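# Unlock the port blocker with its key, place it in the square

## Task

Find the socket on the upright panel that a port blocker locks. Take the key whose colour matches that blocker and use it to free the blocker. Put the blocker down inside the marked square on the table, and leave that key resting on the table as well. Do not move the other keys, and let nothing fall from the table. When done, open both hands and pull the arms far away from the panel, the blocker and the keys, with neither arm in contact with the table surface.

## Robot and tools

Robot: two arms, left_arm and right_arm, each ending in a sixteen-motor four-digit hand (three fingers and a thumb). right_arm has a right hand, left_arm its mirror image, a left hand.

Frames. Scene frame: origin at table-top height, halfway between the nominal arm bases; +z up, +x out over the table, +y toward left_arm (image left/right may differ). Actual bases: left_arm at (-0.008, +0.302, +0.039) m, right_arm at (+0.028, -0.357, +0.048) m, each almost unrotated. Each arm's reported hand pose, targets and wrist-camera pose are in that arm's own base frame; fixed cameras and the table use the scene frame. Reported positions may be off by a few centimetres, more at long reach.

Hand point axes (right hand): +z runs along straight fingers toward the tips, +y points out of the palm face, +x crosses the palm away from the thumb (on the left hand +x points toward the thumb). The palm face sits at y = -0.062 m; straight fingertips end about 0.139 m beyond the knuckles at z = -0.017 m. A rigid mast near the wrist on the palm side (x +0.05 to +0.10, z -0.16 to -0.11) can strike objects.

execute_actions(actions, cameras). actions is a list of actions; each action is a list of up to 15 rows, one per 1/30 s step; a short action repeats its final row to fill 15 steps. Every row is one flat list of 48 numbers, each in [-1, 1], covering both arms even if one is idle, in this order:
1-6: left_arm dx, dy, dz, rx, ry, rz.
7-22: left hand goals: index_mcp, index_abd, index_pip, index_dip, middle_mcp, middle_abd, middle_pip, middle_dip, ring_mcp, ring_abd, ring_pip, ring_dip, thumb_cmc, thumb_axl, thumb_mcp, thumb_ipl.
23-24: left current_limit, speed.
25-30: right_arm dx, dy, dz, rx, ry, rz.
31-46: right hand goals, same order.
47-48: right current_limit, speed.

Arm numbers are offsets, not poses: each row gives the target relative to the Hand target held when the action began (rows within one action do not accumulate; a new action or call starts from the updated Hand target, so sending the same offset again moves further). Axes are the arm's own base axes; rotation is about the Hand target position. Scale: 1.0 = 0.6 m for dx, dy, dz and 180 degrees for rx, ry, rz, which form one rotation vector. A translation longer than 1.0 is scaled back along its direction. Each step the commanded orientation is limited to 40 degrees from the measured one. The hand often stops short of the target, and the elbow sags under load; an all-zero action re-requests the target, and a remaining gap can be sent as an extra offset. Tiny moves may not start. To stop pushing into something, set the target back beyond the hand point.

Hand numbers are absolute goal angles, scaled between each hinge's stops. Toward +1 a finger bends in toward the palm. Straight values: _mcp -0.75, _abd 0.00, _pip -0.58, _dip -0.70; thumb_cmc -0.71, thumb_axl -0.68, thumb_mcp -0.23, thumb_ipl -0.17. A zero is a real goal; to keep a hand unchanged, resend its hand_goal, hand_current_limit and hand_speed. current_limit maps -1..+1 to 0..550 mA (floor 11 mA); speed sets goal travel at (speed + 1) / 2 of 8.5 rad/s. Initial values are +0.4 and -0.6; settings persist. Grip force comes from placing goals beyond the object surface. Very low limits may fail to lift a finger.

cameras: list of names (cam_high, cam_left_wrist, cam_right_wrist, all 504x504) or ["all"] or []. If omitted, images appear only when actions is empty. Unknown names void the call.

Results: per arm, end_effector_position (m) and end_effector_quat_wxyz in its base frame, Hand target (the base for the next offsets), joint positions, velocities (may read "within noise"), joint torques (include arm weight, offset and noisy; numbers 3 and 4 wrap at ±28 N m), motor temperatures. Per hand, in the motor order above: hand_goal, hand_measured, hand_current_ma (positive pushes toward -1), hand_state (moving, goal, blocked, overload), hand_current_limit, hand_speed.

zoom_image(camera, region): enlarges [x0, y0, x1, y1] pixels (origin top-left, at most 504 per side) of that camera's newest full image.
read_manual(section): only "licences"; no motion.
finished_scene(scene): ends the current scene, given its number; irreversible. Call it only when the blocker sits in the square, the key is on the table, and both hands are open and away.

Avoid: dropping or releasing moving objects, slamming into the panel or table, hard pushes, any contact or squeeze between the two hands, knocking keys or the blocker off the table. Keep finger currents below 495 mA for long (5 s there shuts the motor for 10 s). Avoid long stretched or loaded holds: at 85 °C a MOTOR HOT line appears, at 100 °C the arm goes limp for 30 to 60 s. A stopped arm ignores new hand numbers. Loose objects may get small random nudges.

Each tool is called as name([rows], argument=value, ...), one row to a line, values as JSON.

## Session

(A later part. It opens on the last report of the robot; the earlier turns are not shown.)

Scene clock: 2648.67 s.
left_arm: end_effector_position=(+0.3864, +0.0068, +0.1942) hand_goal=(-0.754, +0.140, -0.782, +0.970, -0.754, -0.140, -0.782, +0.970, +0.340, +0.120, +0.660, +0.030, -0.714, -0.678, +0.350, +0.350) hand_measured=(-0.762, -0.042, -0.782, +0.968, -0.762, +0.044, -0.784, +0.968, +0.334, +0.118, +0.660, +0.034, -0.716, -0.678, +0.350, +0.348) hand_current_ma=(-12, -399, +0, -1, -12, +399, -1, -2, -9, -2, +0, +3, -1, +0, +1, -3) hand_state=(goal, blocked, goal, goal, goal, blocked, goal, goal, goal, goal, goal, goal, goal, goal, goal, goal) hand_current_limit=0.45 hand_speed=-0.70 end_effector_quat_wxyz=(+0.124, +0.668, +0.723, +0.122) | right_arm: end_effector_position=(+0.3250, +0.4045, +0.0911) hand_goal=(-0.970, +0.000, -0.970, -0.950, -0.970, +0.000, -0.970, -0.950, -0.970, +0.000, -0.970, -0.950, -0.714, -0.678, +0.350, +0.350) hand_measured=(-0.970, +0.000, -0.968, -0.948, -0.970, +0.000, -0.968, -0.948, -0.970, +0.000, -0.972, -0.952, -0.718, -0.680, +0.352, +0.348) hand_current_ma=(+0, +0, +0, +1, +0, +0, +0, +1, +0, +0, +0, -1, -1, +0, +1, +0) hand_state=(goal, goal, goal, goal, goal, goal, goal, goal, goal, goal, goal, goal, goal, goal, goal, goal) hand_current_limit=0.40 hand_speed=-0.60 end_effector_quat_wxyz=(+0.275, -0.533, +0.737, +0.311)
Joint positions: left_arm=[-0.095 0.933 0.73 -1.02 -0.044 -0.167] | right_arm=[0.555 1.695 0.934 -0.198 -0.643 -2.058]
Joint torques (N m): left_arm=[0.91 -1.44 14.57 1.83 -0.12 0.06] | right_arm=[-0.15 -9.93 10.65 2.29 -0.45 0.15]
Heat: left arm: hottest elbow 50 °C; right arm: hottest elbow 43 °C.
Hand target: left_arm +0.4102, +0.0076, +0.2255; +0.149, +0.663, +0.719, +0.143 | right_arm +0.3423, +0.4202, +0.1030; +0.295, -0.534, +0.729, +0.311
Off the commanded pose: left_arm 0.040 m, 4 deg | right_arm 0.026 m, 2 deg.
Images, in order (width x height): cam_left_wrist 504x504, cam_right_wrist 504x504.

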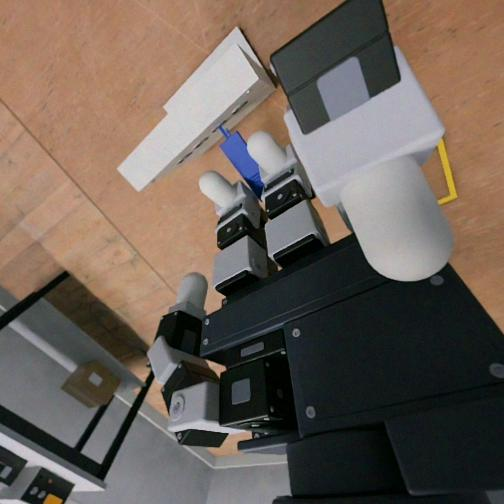

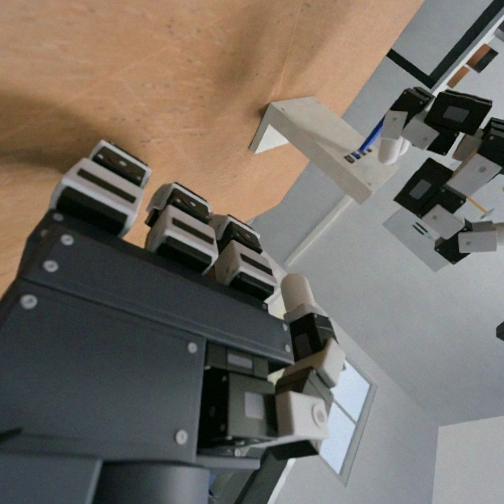

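execute_actions([
  [[0.0,0.0,0.0,0,0,0,-0.784,0.14,-0.749,0.97,-0.784,-0.14,-0.749,0.97,0.34,0.12,0.66,0.03,-0.714,-0.678,0.35,0.35,0.45,-0.7,0,0,0,0,0,0,-0.97,0,-0.97,-0.95,-0.97,0,-0.97,-0.95,-0.97,0,-0.97,-0.95,-0.714,-0.678,0.35,0.35,0.4,-0.6]],
  [[0.0,0.001,0.0,0,0,0,-0.784,0.14,-0.749,0.97,-0.784,-0.14,-0.749,0.97,0.34,0.12,0.66,0.03,-0.714,-0.678,0.35,0.35,0.45,-0.7,0,0,0,0,0,0,-0.97,0,-0.97,-0.95,-0.97,0,-0.97,-0.95,-0.97,0,-0.97,-0.95,-0.714,-0.678,0.35,0.35,0.4,-0.6]],
], cameras=["cam_left_wrist","cam_right_wrist"])

zoom_image(camera="cam_right_wrist", region=[345, 140, 370, 165])

zoom_image(camera="cam_left_wrist", region=[205, 105, 235, 135])

Scene clock: 2678.37 s.
left_arm: end_effector_position=(+0.3876, +0.0072, +0.1958) hand_goal=(-0.784, +0.140, -0.750, +0.970, -0.784, -0.140, -0.750, +0.970, +0.340, +0.120, +0.660, +0.030, -0.714, -0.678, +0.350, +0.350) hand_measured=(-0.788, -0.040, -0.754, +0.968, -0.788, +0.044, -0.756, +0.968, +0.334, +0.118, +0.660, +0.034, -0.716, -0.678, +0.350, +0.348) hand_current_ma=(-5, -399, -4, -1, -6, +399, -6, -2, -9, -2, +0, +3, -1, +0, +1, -3) hand_state=(goal, blocked, goal, goal, goal, blocked, goal, goal, goal, goal, goal, goal, goal, goal, goal, goal) hand_current_limit=0.45 hand_speed=-0.70 end_effector_quat_wxyz=(+0.125, +0.668, +0.723, +0.123) | right_arm: end_effector_position=(+0.3250, +0.4045, +0.0911) hand_goal=(-0.970, +0.000, -0.970, -0.950, -0.970, +0.000, -0.970, -0.950, -0.970, +0.000, -0.970, -0.950, -0.714, -0.678, +0.350, +0.350) hand_measured=(-0.970, +0.000, -0.968, -0.948, -0.970, +0.000, -0.968, -0.948, -0.970, +0.000, -0.972, -0.952, -0.718, -0.680, +0.352, +0.348) hand_current_ma=(+0, +0, +0, +1, +0, +0, +0, +1, +0, +0, +0, -1, -1, +0, +1, +0) hand_state=(goal, goal, goal, goal, goal, goal, goal, goal, goal, goal, goal, goal, goal, goal, goal, goal) hand_current_limit=0.40 hand_speed=-0.60 end_effector_quat_wxyz=(+0.275, -0.533, +0.737, +0.311)
Joint positions: left_arm=[-0.093 0.934 0.734 -1.02 -0.043 -0.164] | right_arm=[0.555 1.695 0.934 -0.198 -0.643 -2.058]
Joint torques (N m): left_arm=[0.85 -1.49 14.34 1.84 -0.12 0.05] | right_arm=[-0.21 -9.99 10.65 2.33 -0.45 0.14]
Heat: left arm: hottest elbow 52 °C; right arm: hottest elbow 43 °C.
Hand target: left_arm +0.4102, +0.0082, +0.2254; +0.149, +0.663, +0.719, +0.142 | right_arm +0.3423, +0.4202, +0.1030; +0.295, -0.534, +0.729, +0.311
Off the commanded pose: left_arm 0.037 m, 4 deg | right_arm 0.026 m, 2 deg.
Images, in order (width x height): cam_left_wrist 504x504, cam_right_wrist 504x504.

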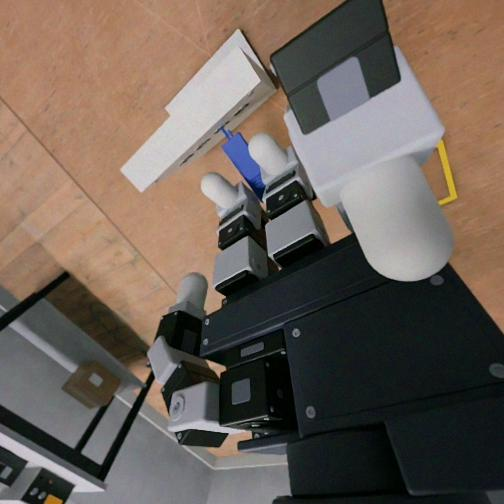

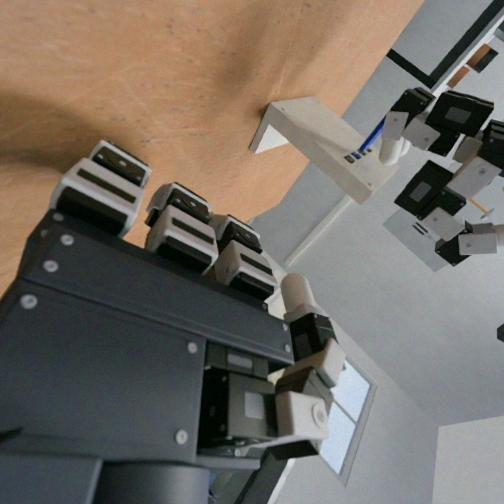

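Scaled by 20.160 from the camera's 504x504 image, which has a finer 720x720 frame.

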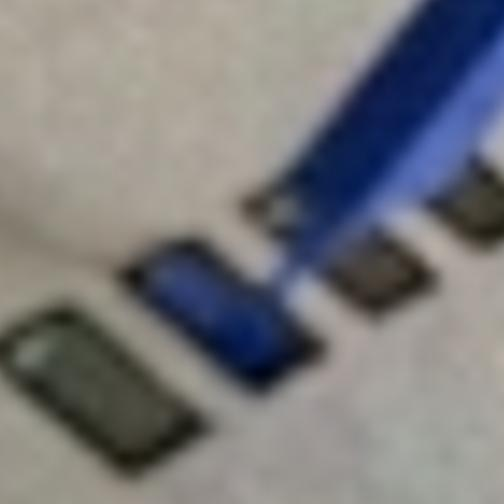

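Scaled by 16.800 from the camera's 504x504 image, which has a finer 720x720 frame.

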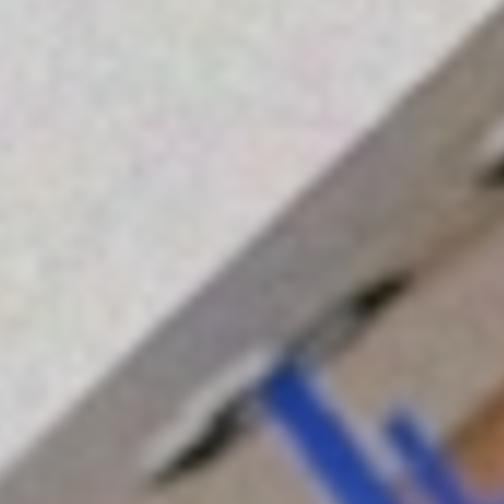

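zoom_image(camera="cam_left_wrist", region=[211, 117, 233, 139])

zoom_image(camera="cam_right_wrist", region=[349, 148, 365, 164])

Scaled by 22.909 from the camera's 504x504 image, which has a finer 720x720 frame.

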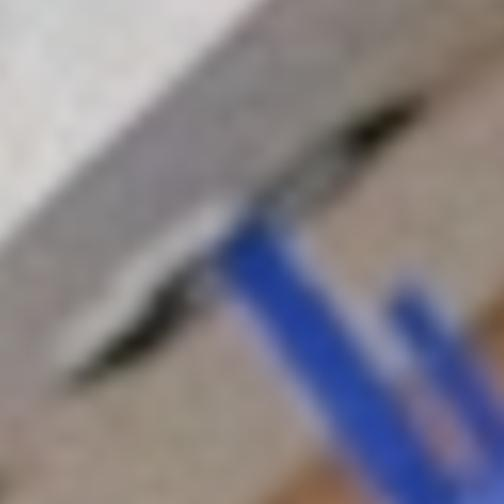

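Scaled by 31.500 from the camera's 504x504 image, which has a finer 720x720 frame.

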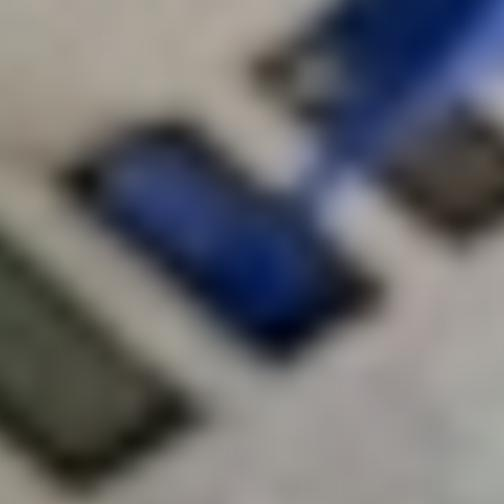

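execute_actions([
  [[0.0,0.0013,0.0,0,0,0,-0.784,0.14,-0.749,0.97,-0.784,-0.14,-0.749,0.97,0.34,0.12,0.66,0.03,-0.714,-0.678,0.35,0.35,0.45,-0.7,0,0,0,0,0,0,-0.97,0,-0.97,-0.95,-0.97,0,-0.97,-0.95,-0.97,0,-0.97,-0.95,-0.714,-0.678,0.35,0.35,0.4,-0.6]],
  [[0.0,0.0,0.0,0,0,0,-0.754,0.14,-0.781,0.97,-0.754,-0.14,-0.781,0.97,0.34,0.12,0.66,0.03,-0.714,-0.678,0.35,0.35,0.45,-0.7,0,0,0,0,0,0,-0.97,0,-0.97,-0.95,-0.97,0,-0.97,-0.95,-0.97,0,-0.97,-0.95,-0.714,-0.678,0.35,0.35,0.4,-0.6]],
], cameras=["cam_left_wrist","cam_right_wrist"])

zoom_image(camera="cam_right_wrist", region=[345, 140, 370, 165])

zoom_image(camera="cam_left_wrist", region=[211, 117, 233, 139])

Scene clock: 2705.20 s.
left_arm: end_effector_position=(+0.3876, +0.0077, +0.1957) hand_goal=(-0.754, +0.140, -0.782, +0.970, -0.754, -0.140, -0.782, +0.970, +0.340, +0.120, +0.660, +0.030, -0.714, -0.678, +0.350, +0.350) hand_measured=(-0.774, -0.040, -0.782, +0.968, -0.776, +0.044, -0.782, +0.968, +0.334, +0.118, +0.660, +0.034, -0.716, -0.678, +0.350, +0.348) hand_current_ma=(-42, -399, +0, -1, -47, +399, +0, -2, -9, -2, +0, +3, -1, +0, +1, -3) hand_state=(blocked, blocked, goal, goal, blocked, blocked, goal, goal, goal, goal, goal, goal, goal, goal, goal, goal) hand_current_limit=0.45 hand_speed=-0.70 end_effector_quat_wxyz=(+0.125, +0.668, +0.723, +0.123) | right_arm: end_effector_position=(+0.3250, +0.4045, +0.0911) hand_goal=(-0.970, +0.000, -0.970, -0.950, -0.970, +0.000, -0.970, -0.950, -0.970, +0.000, -0.970, -0.950, -0.714, -0.678, +0.350, +0.350) hand_measured=(-0.970, +0.000, -0.968, -0.948, -0.970, +0.000, -0.968, -0.948, -0.970, +0.000, -0.972, -0.952, -0.718, -0.680, +0.352, +0.348) hand_current_ma=(+0, +0, +0, +1, +0, +0, +0, +1, +0, +0, +0, -1, -1, +0, +1, +0) hand_state=(goal, goal, goal, goal, goal, goal, goal, goal, goal, goal, goal, goal, goal, goal, goal, goal) hand_current_limit=0.40 hand_speed=-0.60 end_effector_quat_wxyz=(+0.275, -0.533, +0.737, +0.311)
Joint positions: left_arm=[-0.09 0.934 0.734 -1.02 -0.041 -0.161] | right_arm=[0.555 1.695 0.934 -0.198 -0.643 -2.058]
Joint torques (N m): left_arm=[0.91 -1.49 14.32 1.84 -0.14 0.05] | right_arm=[-0.26 -9.99 10.65 2.35 -0.45 0.15]
Heat: left arm: hottest elbow 50 °C; right arm: hottest elbow 43 °C.
Hand target: left_arm +0.4102, +0.0090, +0.2254; +0.149, +0.663, +0.719, +0.143 | right_arm +0.3423, +0.4202, +0.1030; +0.295, -0.534, +0.729, +0.311
Off the commanded pose: left_arm 0.037 m, 4 deg | right_arm 0.026 m, 2 deg.
Images, in order (width x height): cam_left_wrist 504x504, cam_right_wrist 504x504.

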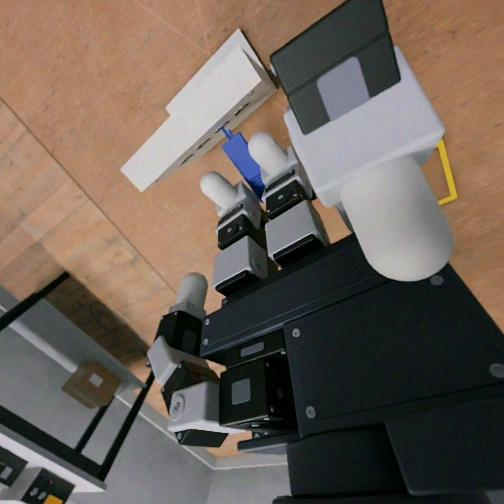

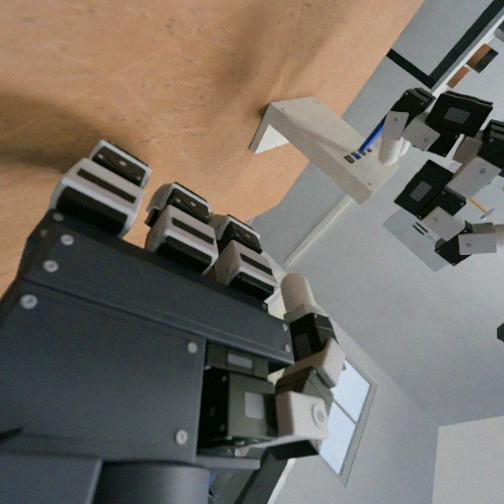

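Scaled by 20.160 from the camera's 504x504 image, which has a finer 720x720 frame.

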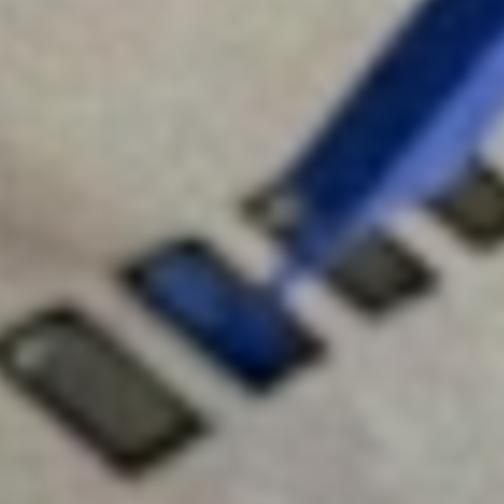

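Scaled by 22.909 from the camera's 504x504 image, which has a finer 720x720 frame.

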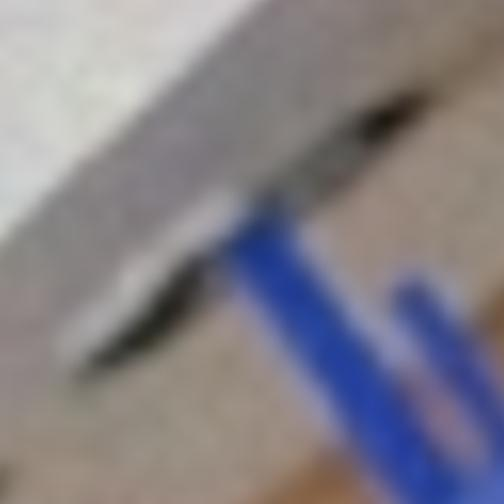

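execute_actions([
  [[0.0,0.0,0.0,0,0,0,-0.71,0.14,-0.781,0.97,-0.71,-0.14,-0.781,0.97,0.34,0.12,0.66,0.03,-0.714,-0.678,0.35,0.35,0.5,-0.8,0,0,0,0,0,0,-0.97,0,-0.97,-0.95,-0.97,0,-0.97,-0.95,-0.97,0,-0.97,-0.95,-0.714,-0.678,0.35,0.35,0.4,-0.6]],
], cameras=["cam_left_wrist","cam_right_wrist"])

zoom_image(camera="cam_right_wrist", region=[345, 140, 370, 165])

zoom_image(camera="cam_left_wrist", region=[211, 117, 233, 139])

Scene clock: 2764.17 s.
left_arm: end_effector_position=(+0.3877, +0.0075, +0.1955) hand_goal=(-0.710, +0.140, -0.782, +0.970, -0.710, -0.140, -0.782, +0.970, +0.340, +0.120, +0.660, +0.030, -0.714, -0.678, +0.350, +0.350) hand_measured=(-0.764, -0.040, -0.790, +0.968, -0.764, +0.044, -0.792, +0.968, +0.334, +0.118, +0.660, +0.034, -0.716, -0.678, +0.350, +0.348) hand_current_ma=(-151, -413, -10, -1, -154, +412, -13, -2, -9, -2, +0, +3, -1, +0, +1, -3) hand_state=(blocked, blocked, goal, goal, blocked, blocked, goal, goal, goal, goal, goal, goal, goal, goal, goal, goal) hand_current_limit=0.50 hand_speed=-0.80 end_effector_quat_wxyz=(+0.125, +0.669, +0.723, +0.122) | right_arm: end_effector_position=(+0.3250, +0.4045, +0.0911) hand_goal=(-0.970, +0.000, -0.970, -0.950, -0.970, +0.000, -0.970, -0.950, -0.970, +0.000, -0.970, -0.950, -0.714, -0.678, +0.350, +0.350) hand_measured=(-0.970, +0.000, -0.968, -0.948, -0.970, +0.000, -0.968, -0.948, -0.970, +0.000, -0.972, -0.952, -0.718, -0.680, +0.352, +0.348) hand_current_ma=(+0, +0, +0, +1, +0, +0, +0, +1, +0, +0, +0, -1, -1, +0, +1, +0) hand_state=(goal, goal, goal, goal, goal, goal, goal, goal, goal, goal, goal, goal, goal, goal, goal, goal) hand_current_limit=0.40 hand_speed=-0.60 end_effector_quat_wxyz=(+0.275, -0.533, +0.737, +0.311)
Joint positions: left_arm=[-0.09 0.935 0.734 -1.02 -0.04 -0.161] | right_arm=[0.555 1.695 0.934 -0.198 -0.643 -2.058]
Joint torques (N m): left_arm=[0.85 -1.49 14.3 1.83 -0.2 0.05] | right_arm=[-0.15 -9.99 10.65 2.33 -0.45 0.16]
Heat: left arm: hottest elbow 49 °C; right arm: hottest elbow 43 °C.
Hand target: left_arm +0.4102, +0.0090, +0.2255; +0.149, +0.663, +0.719, +0.143 | right_arm +0.3423, +0.4202, +0.1030; +0.295, -0.534, +0.729, +0.311
Off the commanded pose: left_arm 0.037 m, 4 deg | right_arm 0.026 m, 2 deg.
Images, in order (width x height): cam_left_wrist 504x504, cam_right_wrist 504x504.

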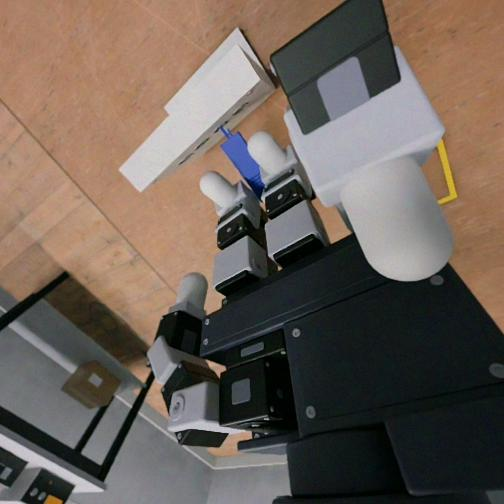

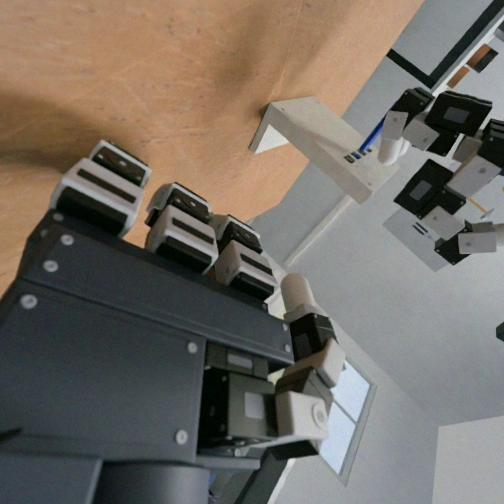

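Scaled by 20.160 from the camera's 504x504 image, which has a finer 720x720 frame.

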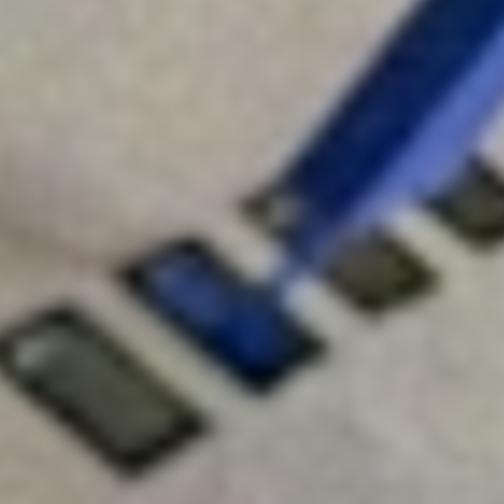

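Scaled by 22.909 from the camera's 504x504 image, which has a finer 720x720 frame.

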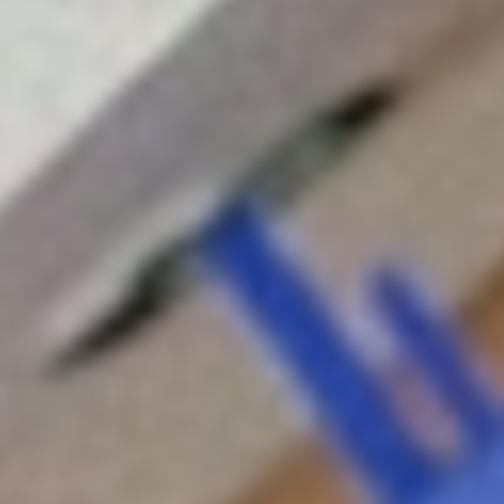

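execute_actions([
  [[0.0,0.0,0.0,0,0,0,-0.765,0.14,-0.781,0.97,-0.765,-0.14,-0.781,0.97,0.34,0.12,0.66,0.03,-0.714,-0.678,0.35,0.35,0.5,-0.8,0,0,0,0,0,0,-0.97,0,-0.97,-0.95,-0.97,0,-0.97,-0.95,-0.97,0,-0.97,-0.95,-0.714,-0.678,0.35,0.35,0.4,-0.6]],
  [[0.0,0.0,-0.0033,0,0,0,-0.765,0.14,-0.781,0.97,-0.765,-0.14,-0.781,0.97,0.34,0.12,0.66,0.03,-0.714,-0.678,0.35,0.35,0.5,-0.8,0,0,0,0,0,0,-0.97,0,-0.97,-0.95,-0.97,0,-0.97,-0.95,-0.97,0,-0.97,-0.95,-0.714,-0.678,0.35,0.35,0.4,-0.6]],
], cameras=["cam_left_wrist","cam_right_wrist"])

zoom_image(camera="cam_right_wrist", region=[345, 140, 370, 165])

zoom_image(camera="cam_left_wrist", region=[211, 117, 233, 139])

Scene clock: 2783.23 s.
left_arm: end_effector_position=(+0.3879, +0.0074, +0.1958) hand_goal=(-0.766, +0.140, -0.782, +0.970, -0.766, -0.140, -0.782, +0.970, +0.340, +0.120, +0.660, +0.030, -0.714, -0.678, +0.350, +0.350) hand_measured=(-0.774, -0.040, -0.788, +0.968, -0.774, +0.044, -0.790, +0.968, +0.334, +0.118, +0.660, +0.034, -0.716, -0.678, +0.350, +0.348) hand_current_ma=(-12, -413, -8, -1, -13, +412, -11, -2, -9, -2, +0, +3, -1, +0, +1, -3) hand_state=(goal, blocked, goal, goal, goal, blocked, goal, goal, goal, goal, goal, goal, goal, goal, goal, goal) hand_current_limit=0.50 hand_speed=-0.80 end_effector_quat_wxyz=(+0.126, +0.669, +0.723, +0.122) | right_arm: end_effector_position=(+0.3250, +0.4045, +0.0911) hand_goal=(-0.970, +0.000, -0.970, -0.950, -0.970, +0.000, -0.970, -0.950, -0.970, +0.000, -0.970, -0.950, -0.714, -0.678, +0.350, +0.350) hand_measured=(-0.970, +0.000, -0.968, -0.948, -0.970, +0.000, -0.968, -0.948, -0.970, +0.000, -0.972, -0.952, -0.718, -0.680, +0.352, +0.348) hand_current_ma=(+0, +0, +0, +1, +0, +0, +0, +1, +0, +0, +0, -1, -1, +0, +1, +0) hand_state=(goal, goal, goal, goal, goal, goal, goal, goal, goal, goal, goal, goal, goal, goal, goal, goal) hand_current_limit=0.40 hand_speed=-0.60 end_effector_quat_wxyz=(+0.275, -0.533, +0.737, +0.311)
Joint positions: left_arm=[-0.09 0.935 0.734 -1.02 -0.04 -0.161] | right_arm=[0.555 1.695 0.934 -0.198 -0.643 -2.058]
Joint torques (N m): left_arm=[0.85 -1.49 13.94 2.09 -0.21 0.05] | right_arm=[-0.26 -10.05 10.66 2.3 -0.45 0.16]
Heat: left arm: hottest elbow 49 °C; right arm: hottest elbow 43 °C.
Hand target: left_arm +0.4102, +0.0090, +0.2235; +0.149, +0.663, +0.719, +0.142 | right_arm +0.3423, +0.4202, +0.1030; +0.295, -0.534, +0.729, +0.311
Off the commanded pose: left_arm 0.036 m, 4 deg | right_arm 0.026 m, 2 deg.
Images, in order (width x height): cam_left_wrist 504x504, cam_right_wrist 504x504.

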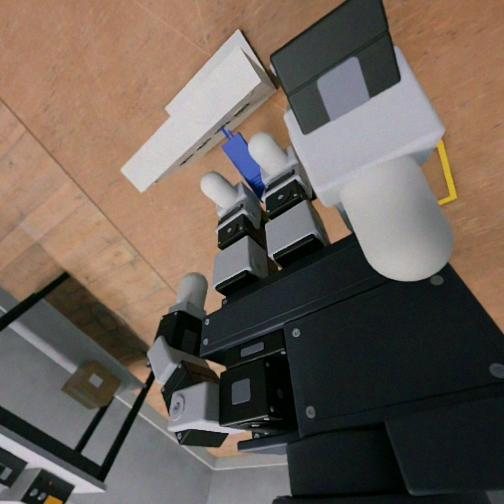

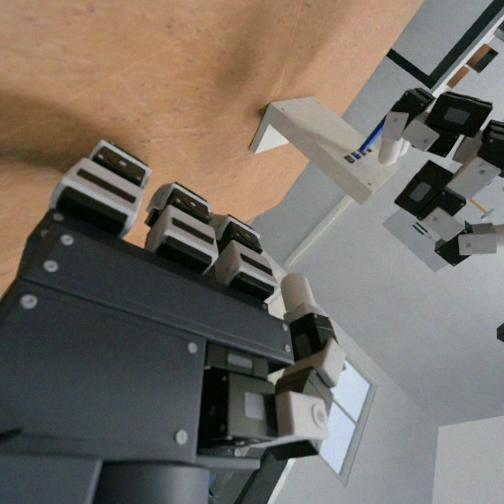

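Scaled by 20.160 from the camera's 504x504 image, which has a finer 720x720 frame.

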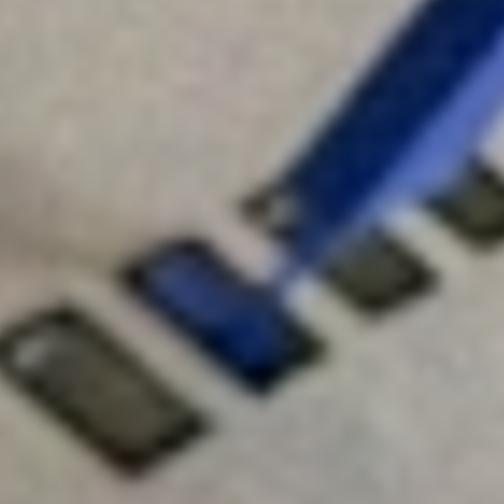

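Scaled by 22.909 from the camera's 504x504 image, which has a finer 720x720 frame.

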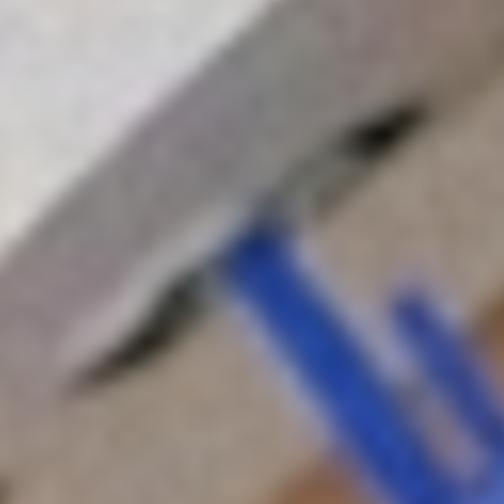

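execute_actions([
  [[0.0,0.0,-0.0033,0,0,0,-0.765,0.14,-0.781,0.97,-0.765,-0.14,-0.781,0.97,0.34,0.12,0.66,0.03,-0.714,-0.678,0.35,0.35,0.5,-0.8,0,0,0,0,0,0,-0.97,0,-0.97,-0.95,-0.97,0,-0.97,-0.95,-0.97,0,-0.97,-0.95,-0.714,-0.678,0.35,0.35,0.4,-0.6]],
], cameras=["cam_left_wrist","cam_right_wrist"])

zoom_image(camera="cam_right_wrist", region=[345, 140, 370, 165])

zoom_image(camera="cam_left_wrist", region=[211, 117, 233, 139])

Scene clock: 2796.00 s.
left_arm: end_effector_position=(+0.3884, +0.0074, +0.1957) hand_goal=(-0.766, +0.140, -0.782, +0.970, -0.766, -0.140, -0.782, +0.970, +0.340, +0.120, +0.660, +0.030, -0.714, -0.678, +0.350, +0.350) hand_measured=(-0.776, -0.040, -0.788, +0.968, -0.776, +0.044, -0.790, +0.968, +0.334, +0.118, +0.660, +0.034, -0.716, -0.678, +0.350, +0.348) hand_current_ma=(-17, -413, -8, -1, -17, +412, -11, -2, -9, -2, +0, +3, -1, +0, +1, -3) hand_state=(goal, blocked, goal, goal, goal, blocked, goal, goal, goal, goal, goal, goal, goal, goal, goal, goal) hand_current_limit=0.50 hand_speed=-0.80 end_effector_quat_wxyz=(+0.126, +0.669, +0.723, +0.122) | right_arm: end_effector_position=(+0.3250, +0.4045, +0.0911) hand_goal=(-0.970, +0.000, -0.970, -0.950, -0.970, +0.000, -0.970, -0.950, -0.970, +0.000, -0.970, -0.950, -0.714, -0.678, +0.350, +0.350) hand_measured=(-0.970, +0.000, -0.968, -0.948, -0.970, +0.000, -0.968, -0.948, -0.970, +0.000, -0.972, -0.952, -0.718, -0.680, +0.352, +0.348) hand_current_ma=(+0, +0, +0, +1, +0, +0, +0, +1, +0, +0, +0, -1, -1, +0, +1, +0) hand_state=(goal, goal, goal, goal, goal, goal, goal, goal, goal, goal, goal, goal, goal, goal, goal, goal) hand_current_limit=0.40 hand_speed=-0.60 end_effector_quat_wxyz=(+0.275, -0.533, +0.737, +0.311)
Joint positions: left_arm=[-0.09 0.936 0.734 -1.018 -0.04 -0.161] | right_arm=[0.555 1.695 0.934 -0.198 -0.643 -2.058]
Joint torques (N m): left_arm=[0.79 -1.44 13.63 2.24 -0.21 0.05] | right_arm=[-0.38 -9.93 10.63 2.29 -0.45 0.15]
Heat: left arm: hottest elbow 49 °C; right arm: hottest elbow 43 °C.
Hand target: left_arm +0.4103, +0.0090, +0.2216; +0.150, +0.663, +0.719, +0.143 | right_arm +0.3423, +0.4202, +0.1030; +0.295, -0.534, +0.729, +0.311
Off the commanded pose: left_arm 0.034 m, 4 deg | right_arm 0.026 m, 2 deg.
Images, in order (width x height): cam_left_wrist 504x504, cam_right_wrist 504x504.

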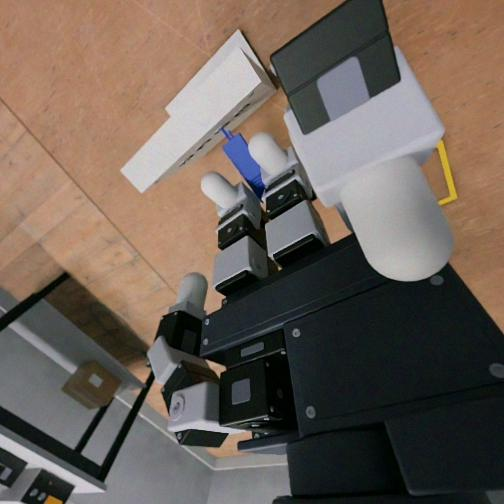

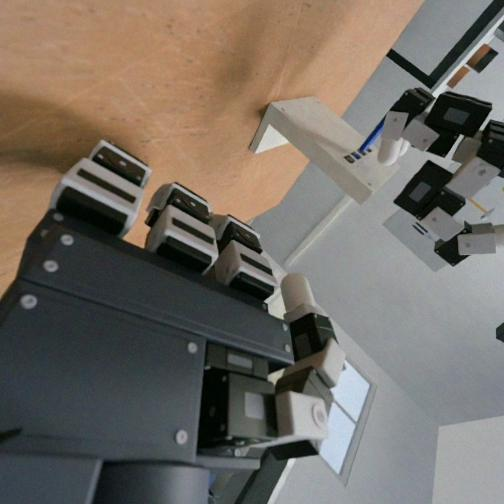

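Scaled by 20.160 from the camera's 504x504 image, which has a finer 720x720 frame.

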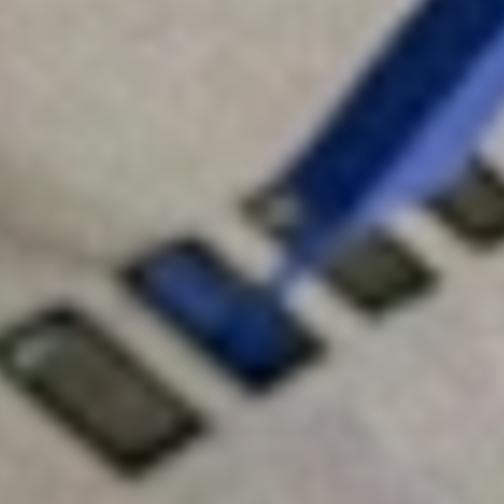

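Scaled by 22.909 from the camera's 504x504 image, which has a finer 720x720 frame.

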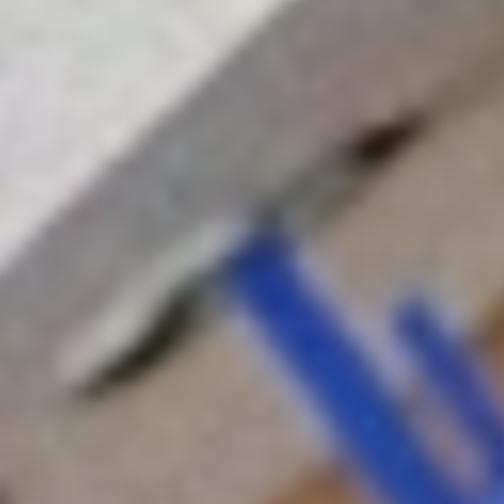

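execute_actions([
  [[0.0,0.0,0.0,0,0,0,-0.81,0.14,-0.735,0.97,-0.81,-0.14,-0.735,0.97,0.34,0.12,0.66,0.03,-0.714,-0.678,0.35,0.35,0.45,-0.7,0,0,0,0,0,0,-0.97,0,-0.97,-0.95,-0.97,0,-0.97,-0.95,-0.97,0,-0.97,-0.95,-0.714,-0.678,0.35,0.35,0.4,-0.6]],
  [[0.0,0.0025,-0.002,0,0,0,-0.81,0.14,-0.735,0.97,-0.81,-0.14,-0.735,0.97,0.34,0.12,0.66,0.03,-0.714,-0.678,0.35,0.35,0.45,-0.7,0,0,0,0,0,0,-0.97,0,-0.97,-0.95,-0.97,0,-0.97,-0.95,-0.97,0,-0.97,-0.95,-0.714,-0.678,0.35,0.35,0.4,-0.6]],
], cameras=["cam_left_wrist","cam_right_wrist"])

zoom_image(camera="cam_right_wrist", region=[345, 140, 370, 165])

zoom_image(camera="cam_left_wrist", region=[211, 117, 233, 139])

Scene clock: 2856.70 s.
left_arm: end_effector_position=(+0.3900, +0.0087, +0.1964) hand_goal=(-0.810, +0.140, -0.736, +0.970, -0.810, -0.140, -0.736, +0.970, +0.340, +0.120, +0.660, +0.030, -0.714, -0.678, +0.350, +0.350) hand_measured=(-0.816, -0.040, -0.742, +0.968, -0.818, +0.044, -0.744, +0.968, +0.334, +0.118, +0.660, +0.034, -0.716, -0.678, +0.350, +0.348) hand_current_ma=(-7, -399, -7, -1, -13, +399, -10, -2, -9, -2, +0, +3, -1, +0, +1, -3) hand_state=(goal, blocked, goal, goal, goal, blocked, goal, goal, goal, goal, goal, goal, goal, goal, goal, goal) hand_current_limit=0.45 hand_speed=-0.70 end_effector_quat_wxyz=(+0.128, +0.668, +0.722, +0.124) | right_arm: end_effector_position=(+0.3250, +0.4045, +0.0911) hand_goal=(-0.970, +0.000, -0.970, -0.950, -0.970, +0.000, -0.970, -0.950, -0.970, +0.000, -0.970, -0.950, -0.714, -0.678, +0.350, +0.350) hand_measured=(-0.970, +0.000, -0.968, -0.948, -0.970, +0.000, -0.968, -0.948, -0.970, +0.000, -0.972, -0.952, -0.718, -0.680, +0.352, +0.348) hand_current_ma=(+0, +0, +0, +1, +0, +0, +0, +1, +0, +0, +0, -1, -1, +0, +1, +0) hand_state=(goal, goal, goal, goal, goal, goal, goal, goal, goal, goal, goal, goal, goal, goal, goal, goal) hand_current_limit=0.40 hand_speed=-0.60 end_effector_quat_wxyz=(+0.275, -0.533, +0.737, +0.311)
Joint positions: left_arm=[-0.085 0.937 0.734 -1.011 -0.038 -0.157] | right_arm=[0.555 1.695 0.934 -0.198 -0.643 -2.058]
Joint torques (N m): left_arm=[0.85 -1.55 13.42 2.1 -0.15 0.03] | right_arm=[-0.21 -9.99 10.63 2.3 -0.46 0.15]
Heat: left arm: hottest elbow 49 °C; right arm: hottest elbow 43 °C.
Hand target: left_arm +0.4103, +0.0104, +0.2203; +0.150, +0.663, +0.719, +0.143 | right_arm +0.3423, +0.4202, +0.1030; +0.295, -0.534, +0.729, +0.311
Off the commanded pose: left_arm 0.031 m, 3 deg | right_arm 0.026 m, 2 deg.
Images, in order (width x height): cam_left_wrist 504x504, cam_right_wrist 504x504.

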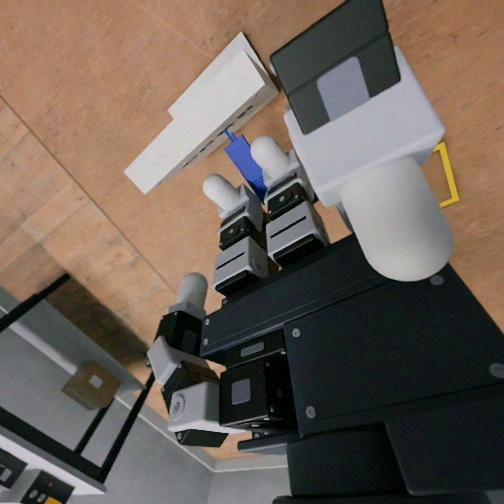

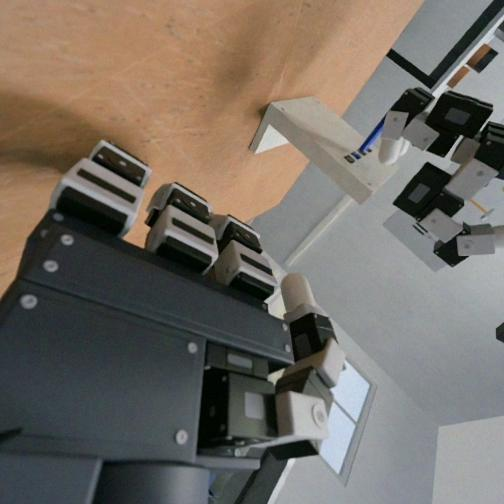

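Scaled by 20.160 from the camera's 504x504 image, which has a finer 720x720 frame.

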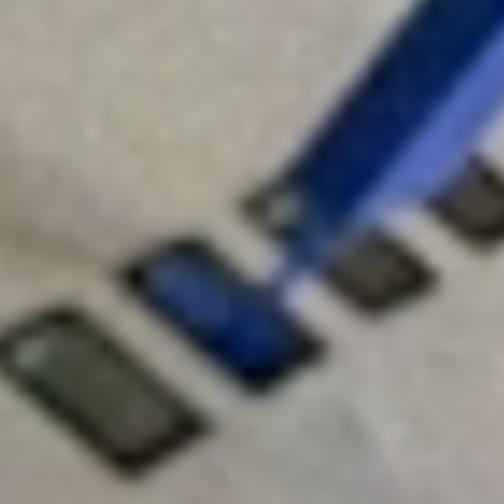

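Scaled by 22.909 from the camera's 504x504 image, which has a finer 720x720 frame.

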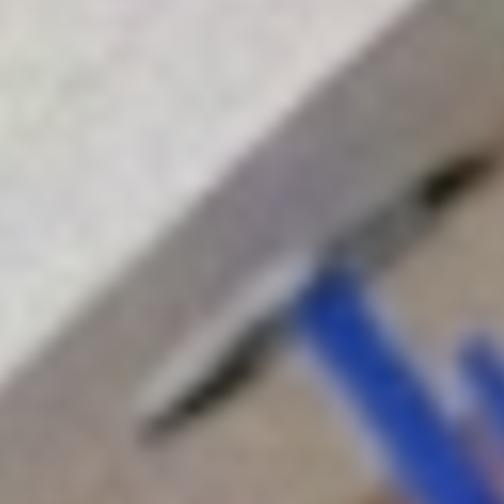

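execute_actions([
  [[0.0,0.0,0.0,0,0,0,-0.84,0.14,-0.703,0.97,-0.84,-0.14,-0.703,0.97,0.34,0.12,0.66,0.03,-0.714,-0.678,0.35,0.35,0.45,-0.7,0,0,0,0,0,0,-0.97,0,-0.97,-0.95,-0.97,0,-0.97,-0.95,-0.97,0,-0.97,-0.95,-0.714,-0.678,0.35,0.35,0.4,-0.6]],
], cameras=["cam_left_wrist","cam_right_wrist"])

zoom_image(camera="cam_right_wrist", region=[345, 140, 370, 165])

zoom_image(camera="cam_left_wrist", region=[211, 117, 233, 139])

Scene clock: 2868.87 s.
left_arm: end_effector_position=(+0.3908, +0.0087, +0.1969) hand_goal=(-0.840, +0.140, -0.704, +0.970, -0.840, -0.140, -0.704, +0.970, +0.340, +0.120, +0.660, +0.030, -0.714, -0.678, +0.350, +0.350) hand_measured=(-0.842, -0.040, -0.710, +0.968, -0.844, +0.044, -0.712, +0.968, +0.334, +0.118, +0.660, +0.034, -0.716, -0.678, +0.350, +0.348) hand_current_ma=(-2, -399, -6, -1, -4, +399, -11, -2, -9, -2, +0, +3, -1, +0, +1, -3) hand_state=(goal, blocked, goal, goal, goal, blocked, goal, goal, goal, goal, goal, goal, goal, goal, goal, goal) hand_current_limit=0.45 hand_speed=-0.70 end_effector_quat_wxyz=(+0.129, +0.668, +0.722, +0.125) | right_arm: end_effector_position=(+0.3250, +0.4045, +0.0911) hand_goal=(-0.970, +0.000, -0.970, -0.950, -0.970, +0.000, -0.970, -0.950, -0.970, +0.000, -0.970, -0.950, -0.714, -0.678, +0.350, +0.350) hand_measured=(-0.970, +0.000, -0.968, -0.948, -0.970, +0.000, -0.968, -0.948, -0.970, +0.000, -0.972, -0.952, -0.718, -0.680, +0.352, +0.348) hand_current_ma=(+0, +0, +0, +1, +0, +0, +0, +1, +0, +0, +0, -1, -1, +0, +1, +0) hand_state=(goal, goal, goal, goal, goal, goal, goal, goal, goal, goal, goal, goal, goal, goal, goal, goal) hand_current_limit=0.40 hand_speed=-0.60 end_effector_quat_wxyz=(+0.275, -0.533, +0.737, +0.311)
Joint positions: left_arm=[-0.085 0.938 0.734 -1.007 -0.038 -0.155] | right_arm=[0.555 1.695 0.934 -0.198 -0.643 -2.058]
Joint torques (N m): left_arm=[0.91 -1.49 13.44 1.96 -0.15 0.05] | right_arm=[-0.26 -9.99 10.63 2.3 -0.46 0.15]
Heat: left arm: hottest elbow 49 °C; right arm: hottest elbow 43 °C.
Hand target: left_arm +0.4102, +0.0105, +0.2203; +0.149, +0.663, +0.719, +0.142 | right_arm +0.3423, +0.4202, +0.1030; +0.295, -0.534, +0.729, +0.311
Off the commanded pose: left_arm 0.031 m, 3 deg | right_arm 0.026 m, 2 deg.
Images, in order (width x height): cam_left_wrist 504x504, cam_right_wrist 504x504.

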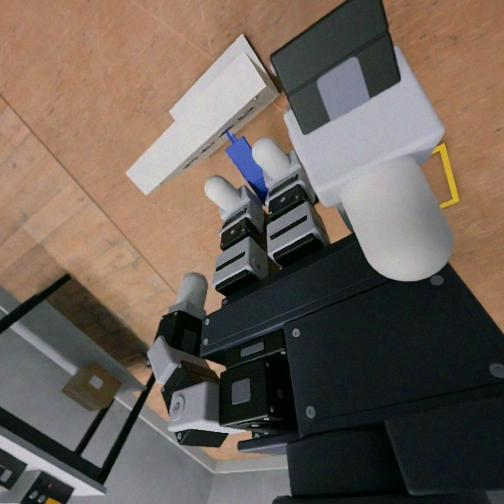

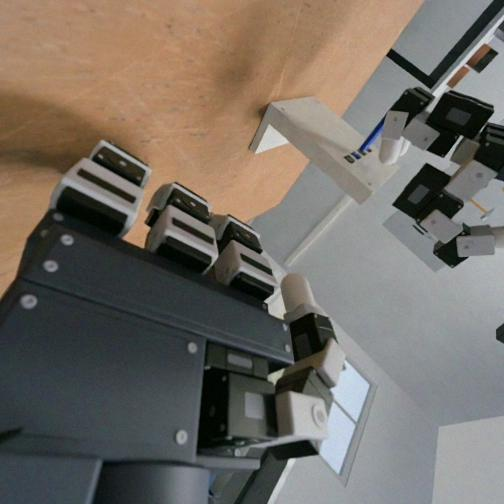

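Scaled by 20.160 from the camera's 504x504 image, which has a finer 720x720 frame.

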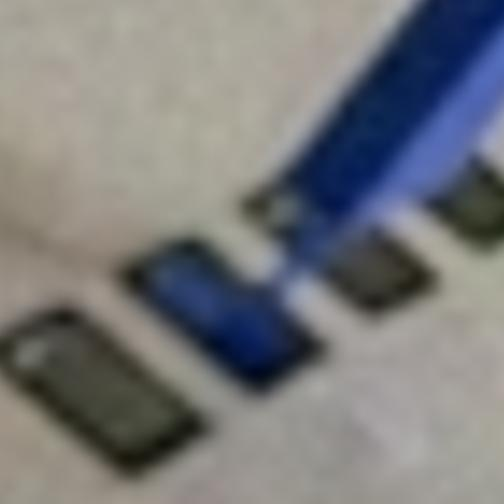

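Scaled by 22.909 from the camera's 504x504 image, which has a finer 720x720 frame.

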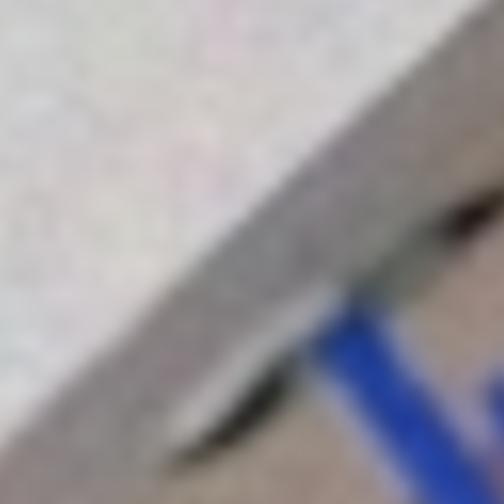

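execute_actions([
  [[-0.01,-0.0003,-0.015,0,0.007,0,-0.84,0.14,-0.703,0.97,-0.84,-0.14,-0.703,0.97,0.34,0.12,0.66,0.03,-0.714,-0.678,0.35,0.35,0.45,-0.7,0,0,0,0,0,0,-0.97,0,-0.97,-0.95,-0.97,0,-0.97,-0.95,-0.97,0,-0.97,-0.95,-0.714,-0.678,0.35,0.35,0.4,-0.6]],
  [[-0.01,-0.0003,-0.015,0,0.007,0,-0.84,0.14,-0.703,0.97,-0.84,-0.14,-0.703,0.97,0.34,0.12,0.66,0.03,-0.714,-0.678,0.35,0.35,0.45,-0.7,0,0,0,0,0,0,-0.97,0,-0.97,-0.95,-0.97,0,-0.97,-0.95,-0.97,0,-0.97,-0.95,-0.714,-0.678,0.35,0.35,0.4,-0.6]],
], cameras=["cam_left_wrist","cam_right_wrist"])

zoom_image(camera="cam_right_wrist", region=[345, 140, 370, 165])

zoom_image(camera="cam_left_wrist", region=[205, 110, 245, 150])

Scene clock: 2893.60 s.
left_arm: end_effector_position=(+0.3908, +0.0084, +0.1967) hand_goal=(-0.840, +0.140, -0.704, +0.970, -0.840, -0.140, -0.704, +0.970, +0.340, +0.120, +0.660, +0.030, -0.714, -0.678, +0.350, +0.350) hand_measured=(-0.842, -0.040, -0.708, +0.968, -0.844, +0.044, -0.710, +0.968, +0.334, +0.118, +0.660, +0.034, -0.716, -0.678, +0.350, +0.348) hand_current_ma=(-2, -399, -5, -1, -4, +399, -8, -2, -9, -2, +0, +3, -1, +0, +1, -3) hand_state=(goal, blocked, goal, goal, goal, blocked, goal, goal, goal, goal, goal, goal, goal, goal, goal, goal) hand_current_limit=0.45 hand_speed=-0.70 end_effector_quat_wxyz=(+0.130, +0.668, +0.722, +0.125) | right_arm: end_effector_position=(+0.3250, +0.4045, +0.0911) hand_goal=(-0.970, +0.000, -0.970, -0.950, -0.970, +0.000, -0.970, -0.950, -0.970, +0.000, -0.970, -0.950, -0.714, -0.678, +0.350, +0.350) hand_measured=(-0.970, +0.000, -0.968, -0.948, -0.970, +0.000, -0.968, -0.948, -0.970, +0.000, -0.972, -0.952, -0.718, -0.680, +0.352, +0.348) hand_current_ma=(+0, +0, +0, +1, +0, +0, +0, +1, +0, +0, +0, -1, -1, +0, +1, +0) hand_state=(goal, goal, goal, goal, goal, goal, goal, goal, goal, goal, goal, goal, goal, goal, goal, goal) hand_current_limit=0.40 hand_speed=-0.60 end_effector_quat_wxyz=(+0.275, -0.533, +0.737, +0.311)
Joint positions: left_arm=[-0.085 0.938 0.734 -1.007 -0.037 -0.155] | right_arm=[0.555 1.695 0.934 -0.198 -0.643 -2.058]
Joint torques (N m): left_arm=[0.62 -1.55 11.32 1.35 -0.11 0.01] | right_arm=[-0.32 -9.93 10.62 2.32 -0.45 0.16]
Heat: left arm: hottest elbow 49 °C; right arm: hottest elbow 43 °C.
Hand target: left_arm +0.3982, +0.0101, +0.2024; +0.134, +0.666, +0.722, +0.128 | right_arm +0.3423, +0.4202, +0.1030; +0.295, -0.534, +0.729, +0.311
Off the commanded pose: left_arm 0.009 m, 1 deg | right_arm 0.026 m, 2 deg.
Images, in order (width x height): cam_left_wrist 504x504, cam_right_wrist 504x504.

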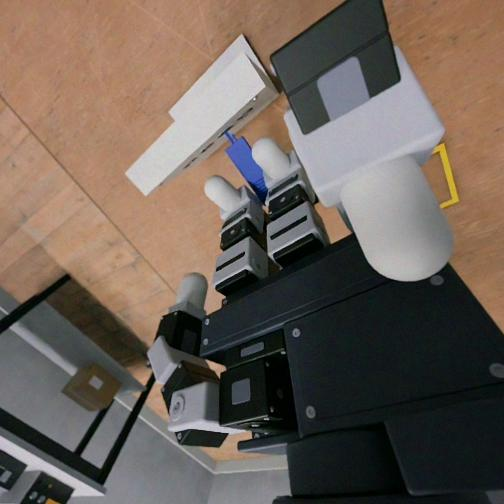

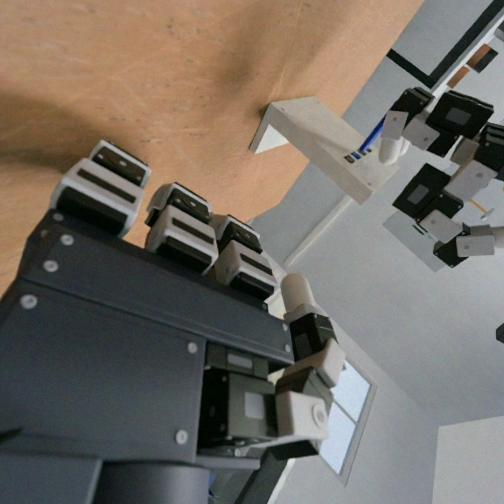

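Scaled by 20.160 from the camera's 504x504 image, which has a finer 720x720 frame.

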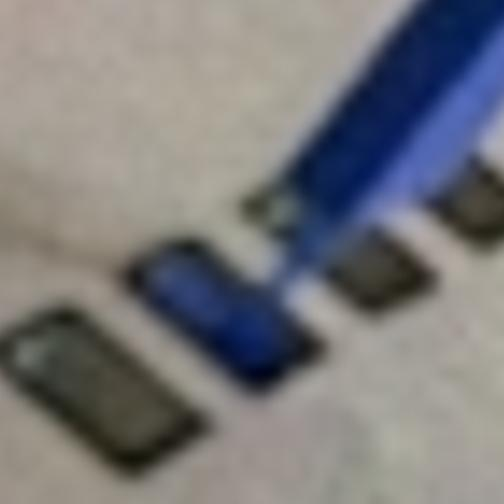

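Scaled by 12.600 from the camera's 504x504 image, which has a finer 720x720 frame.

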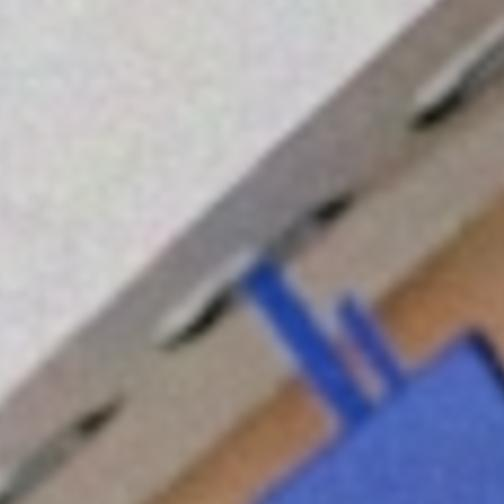

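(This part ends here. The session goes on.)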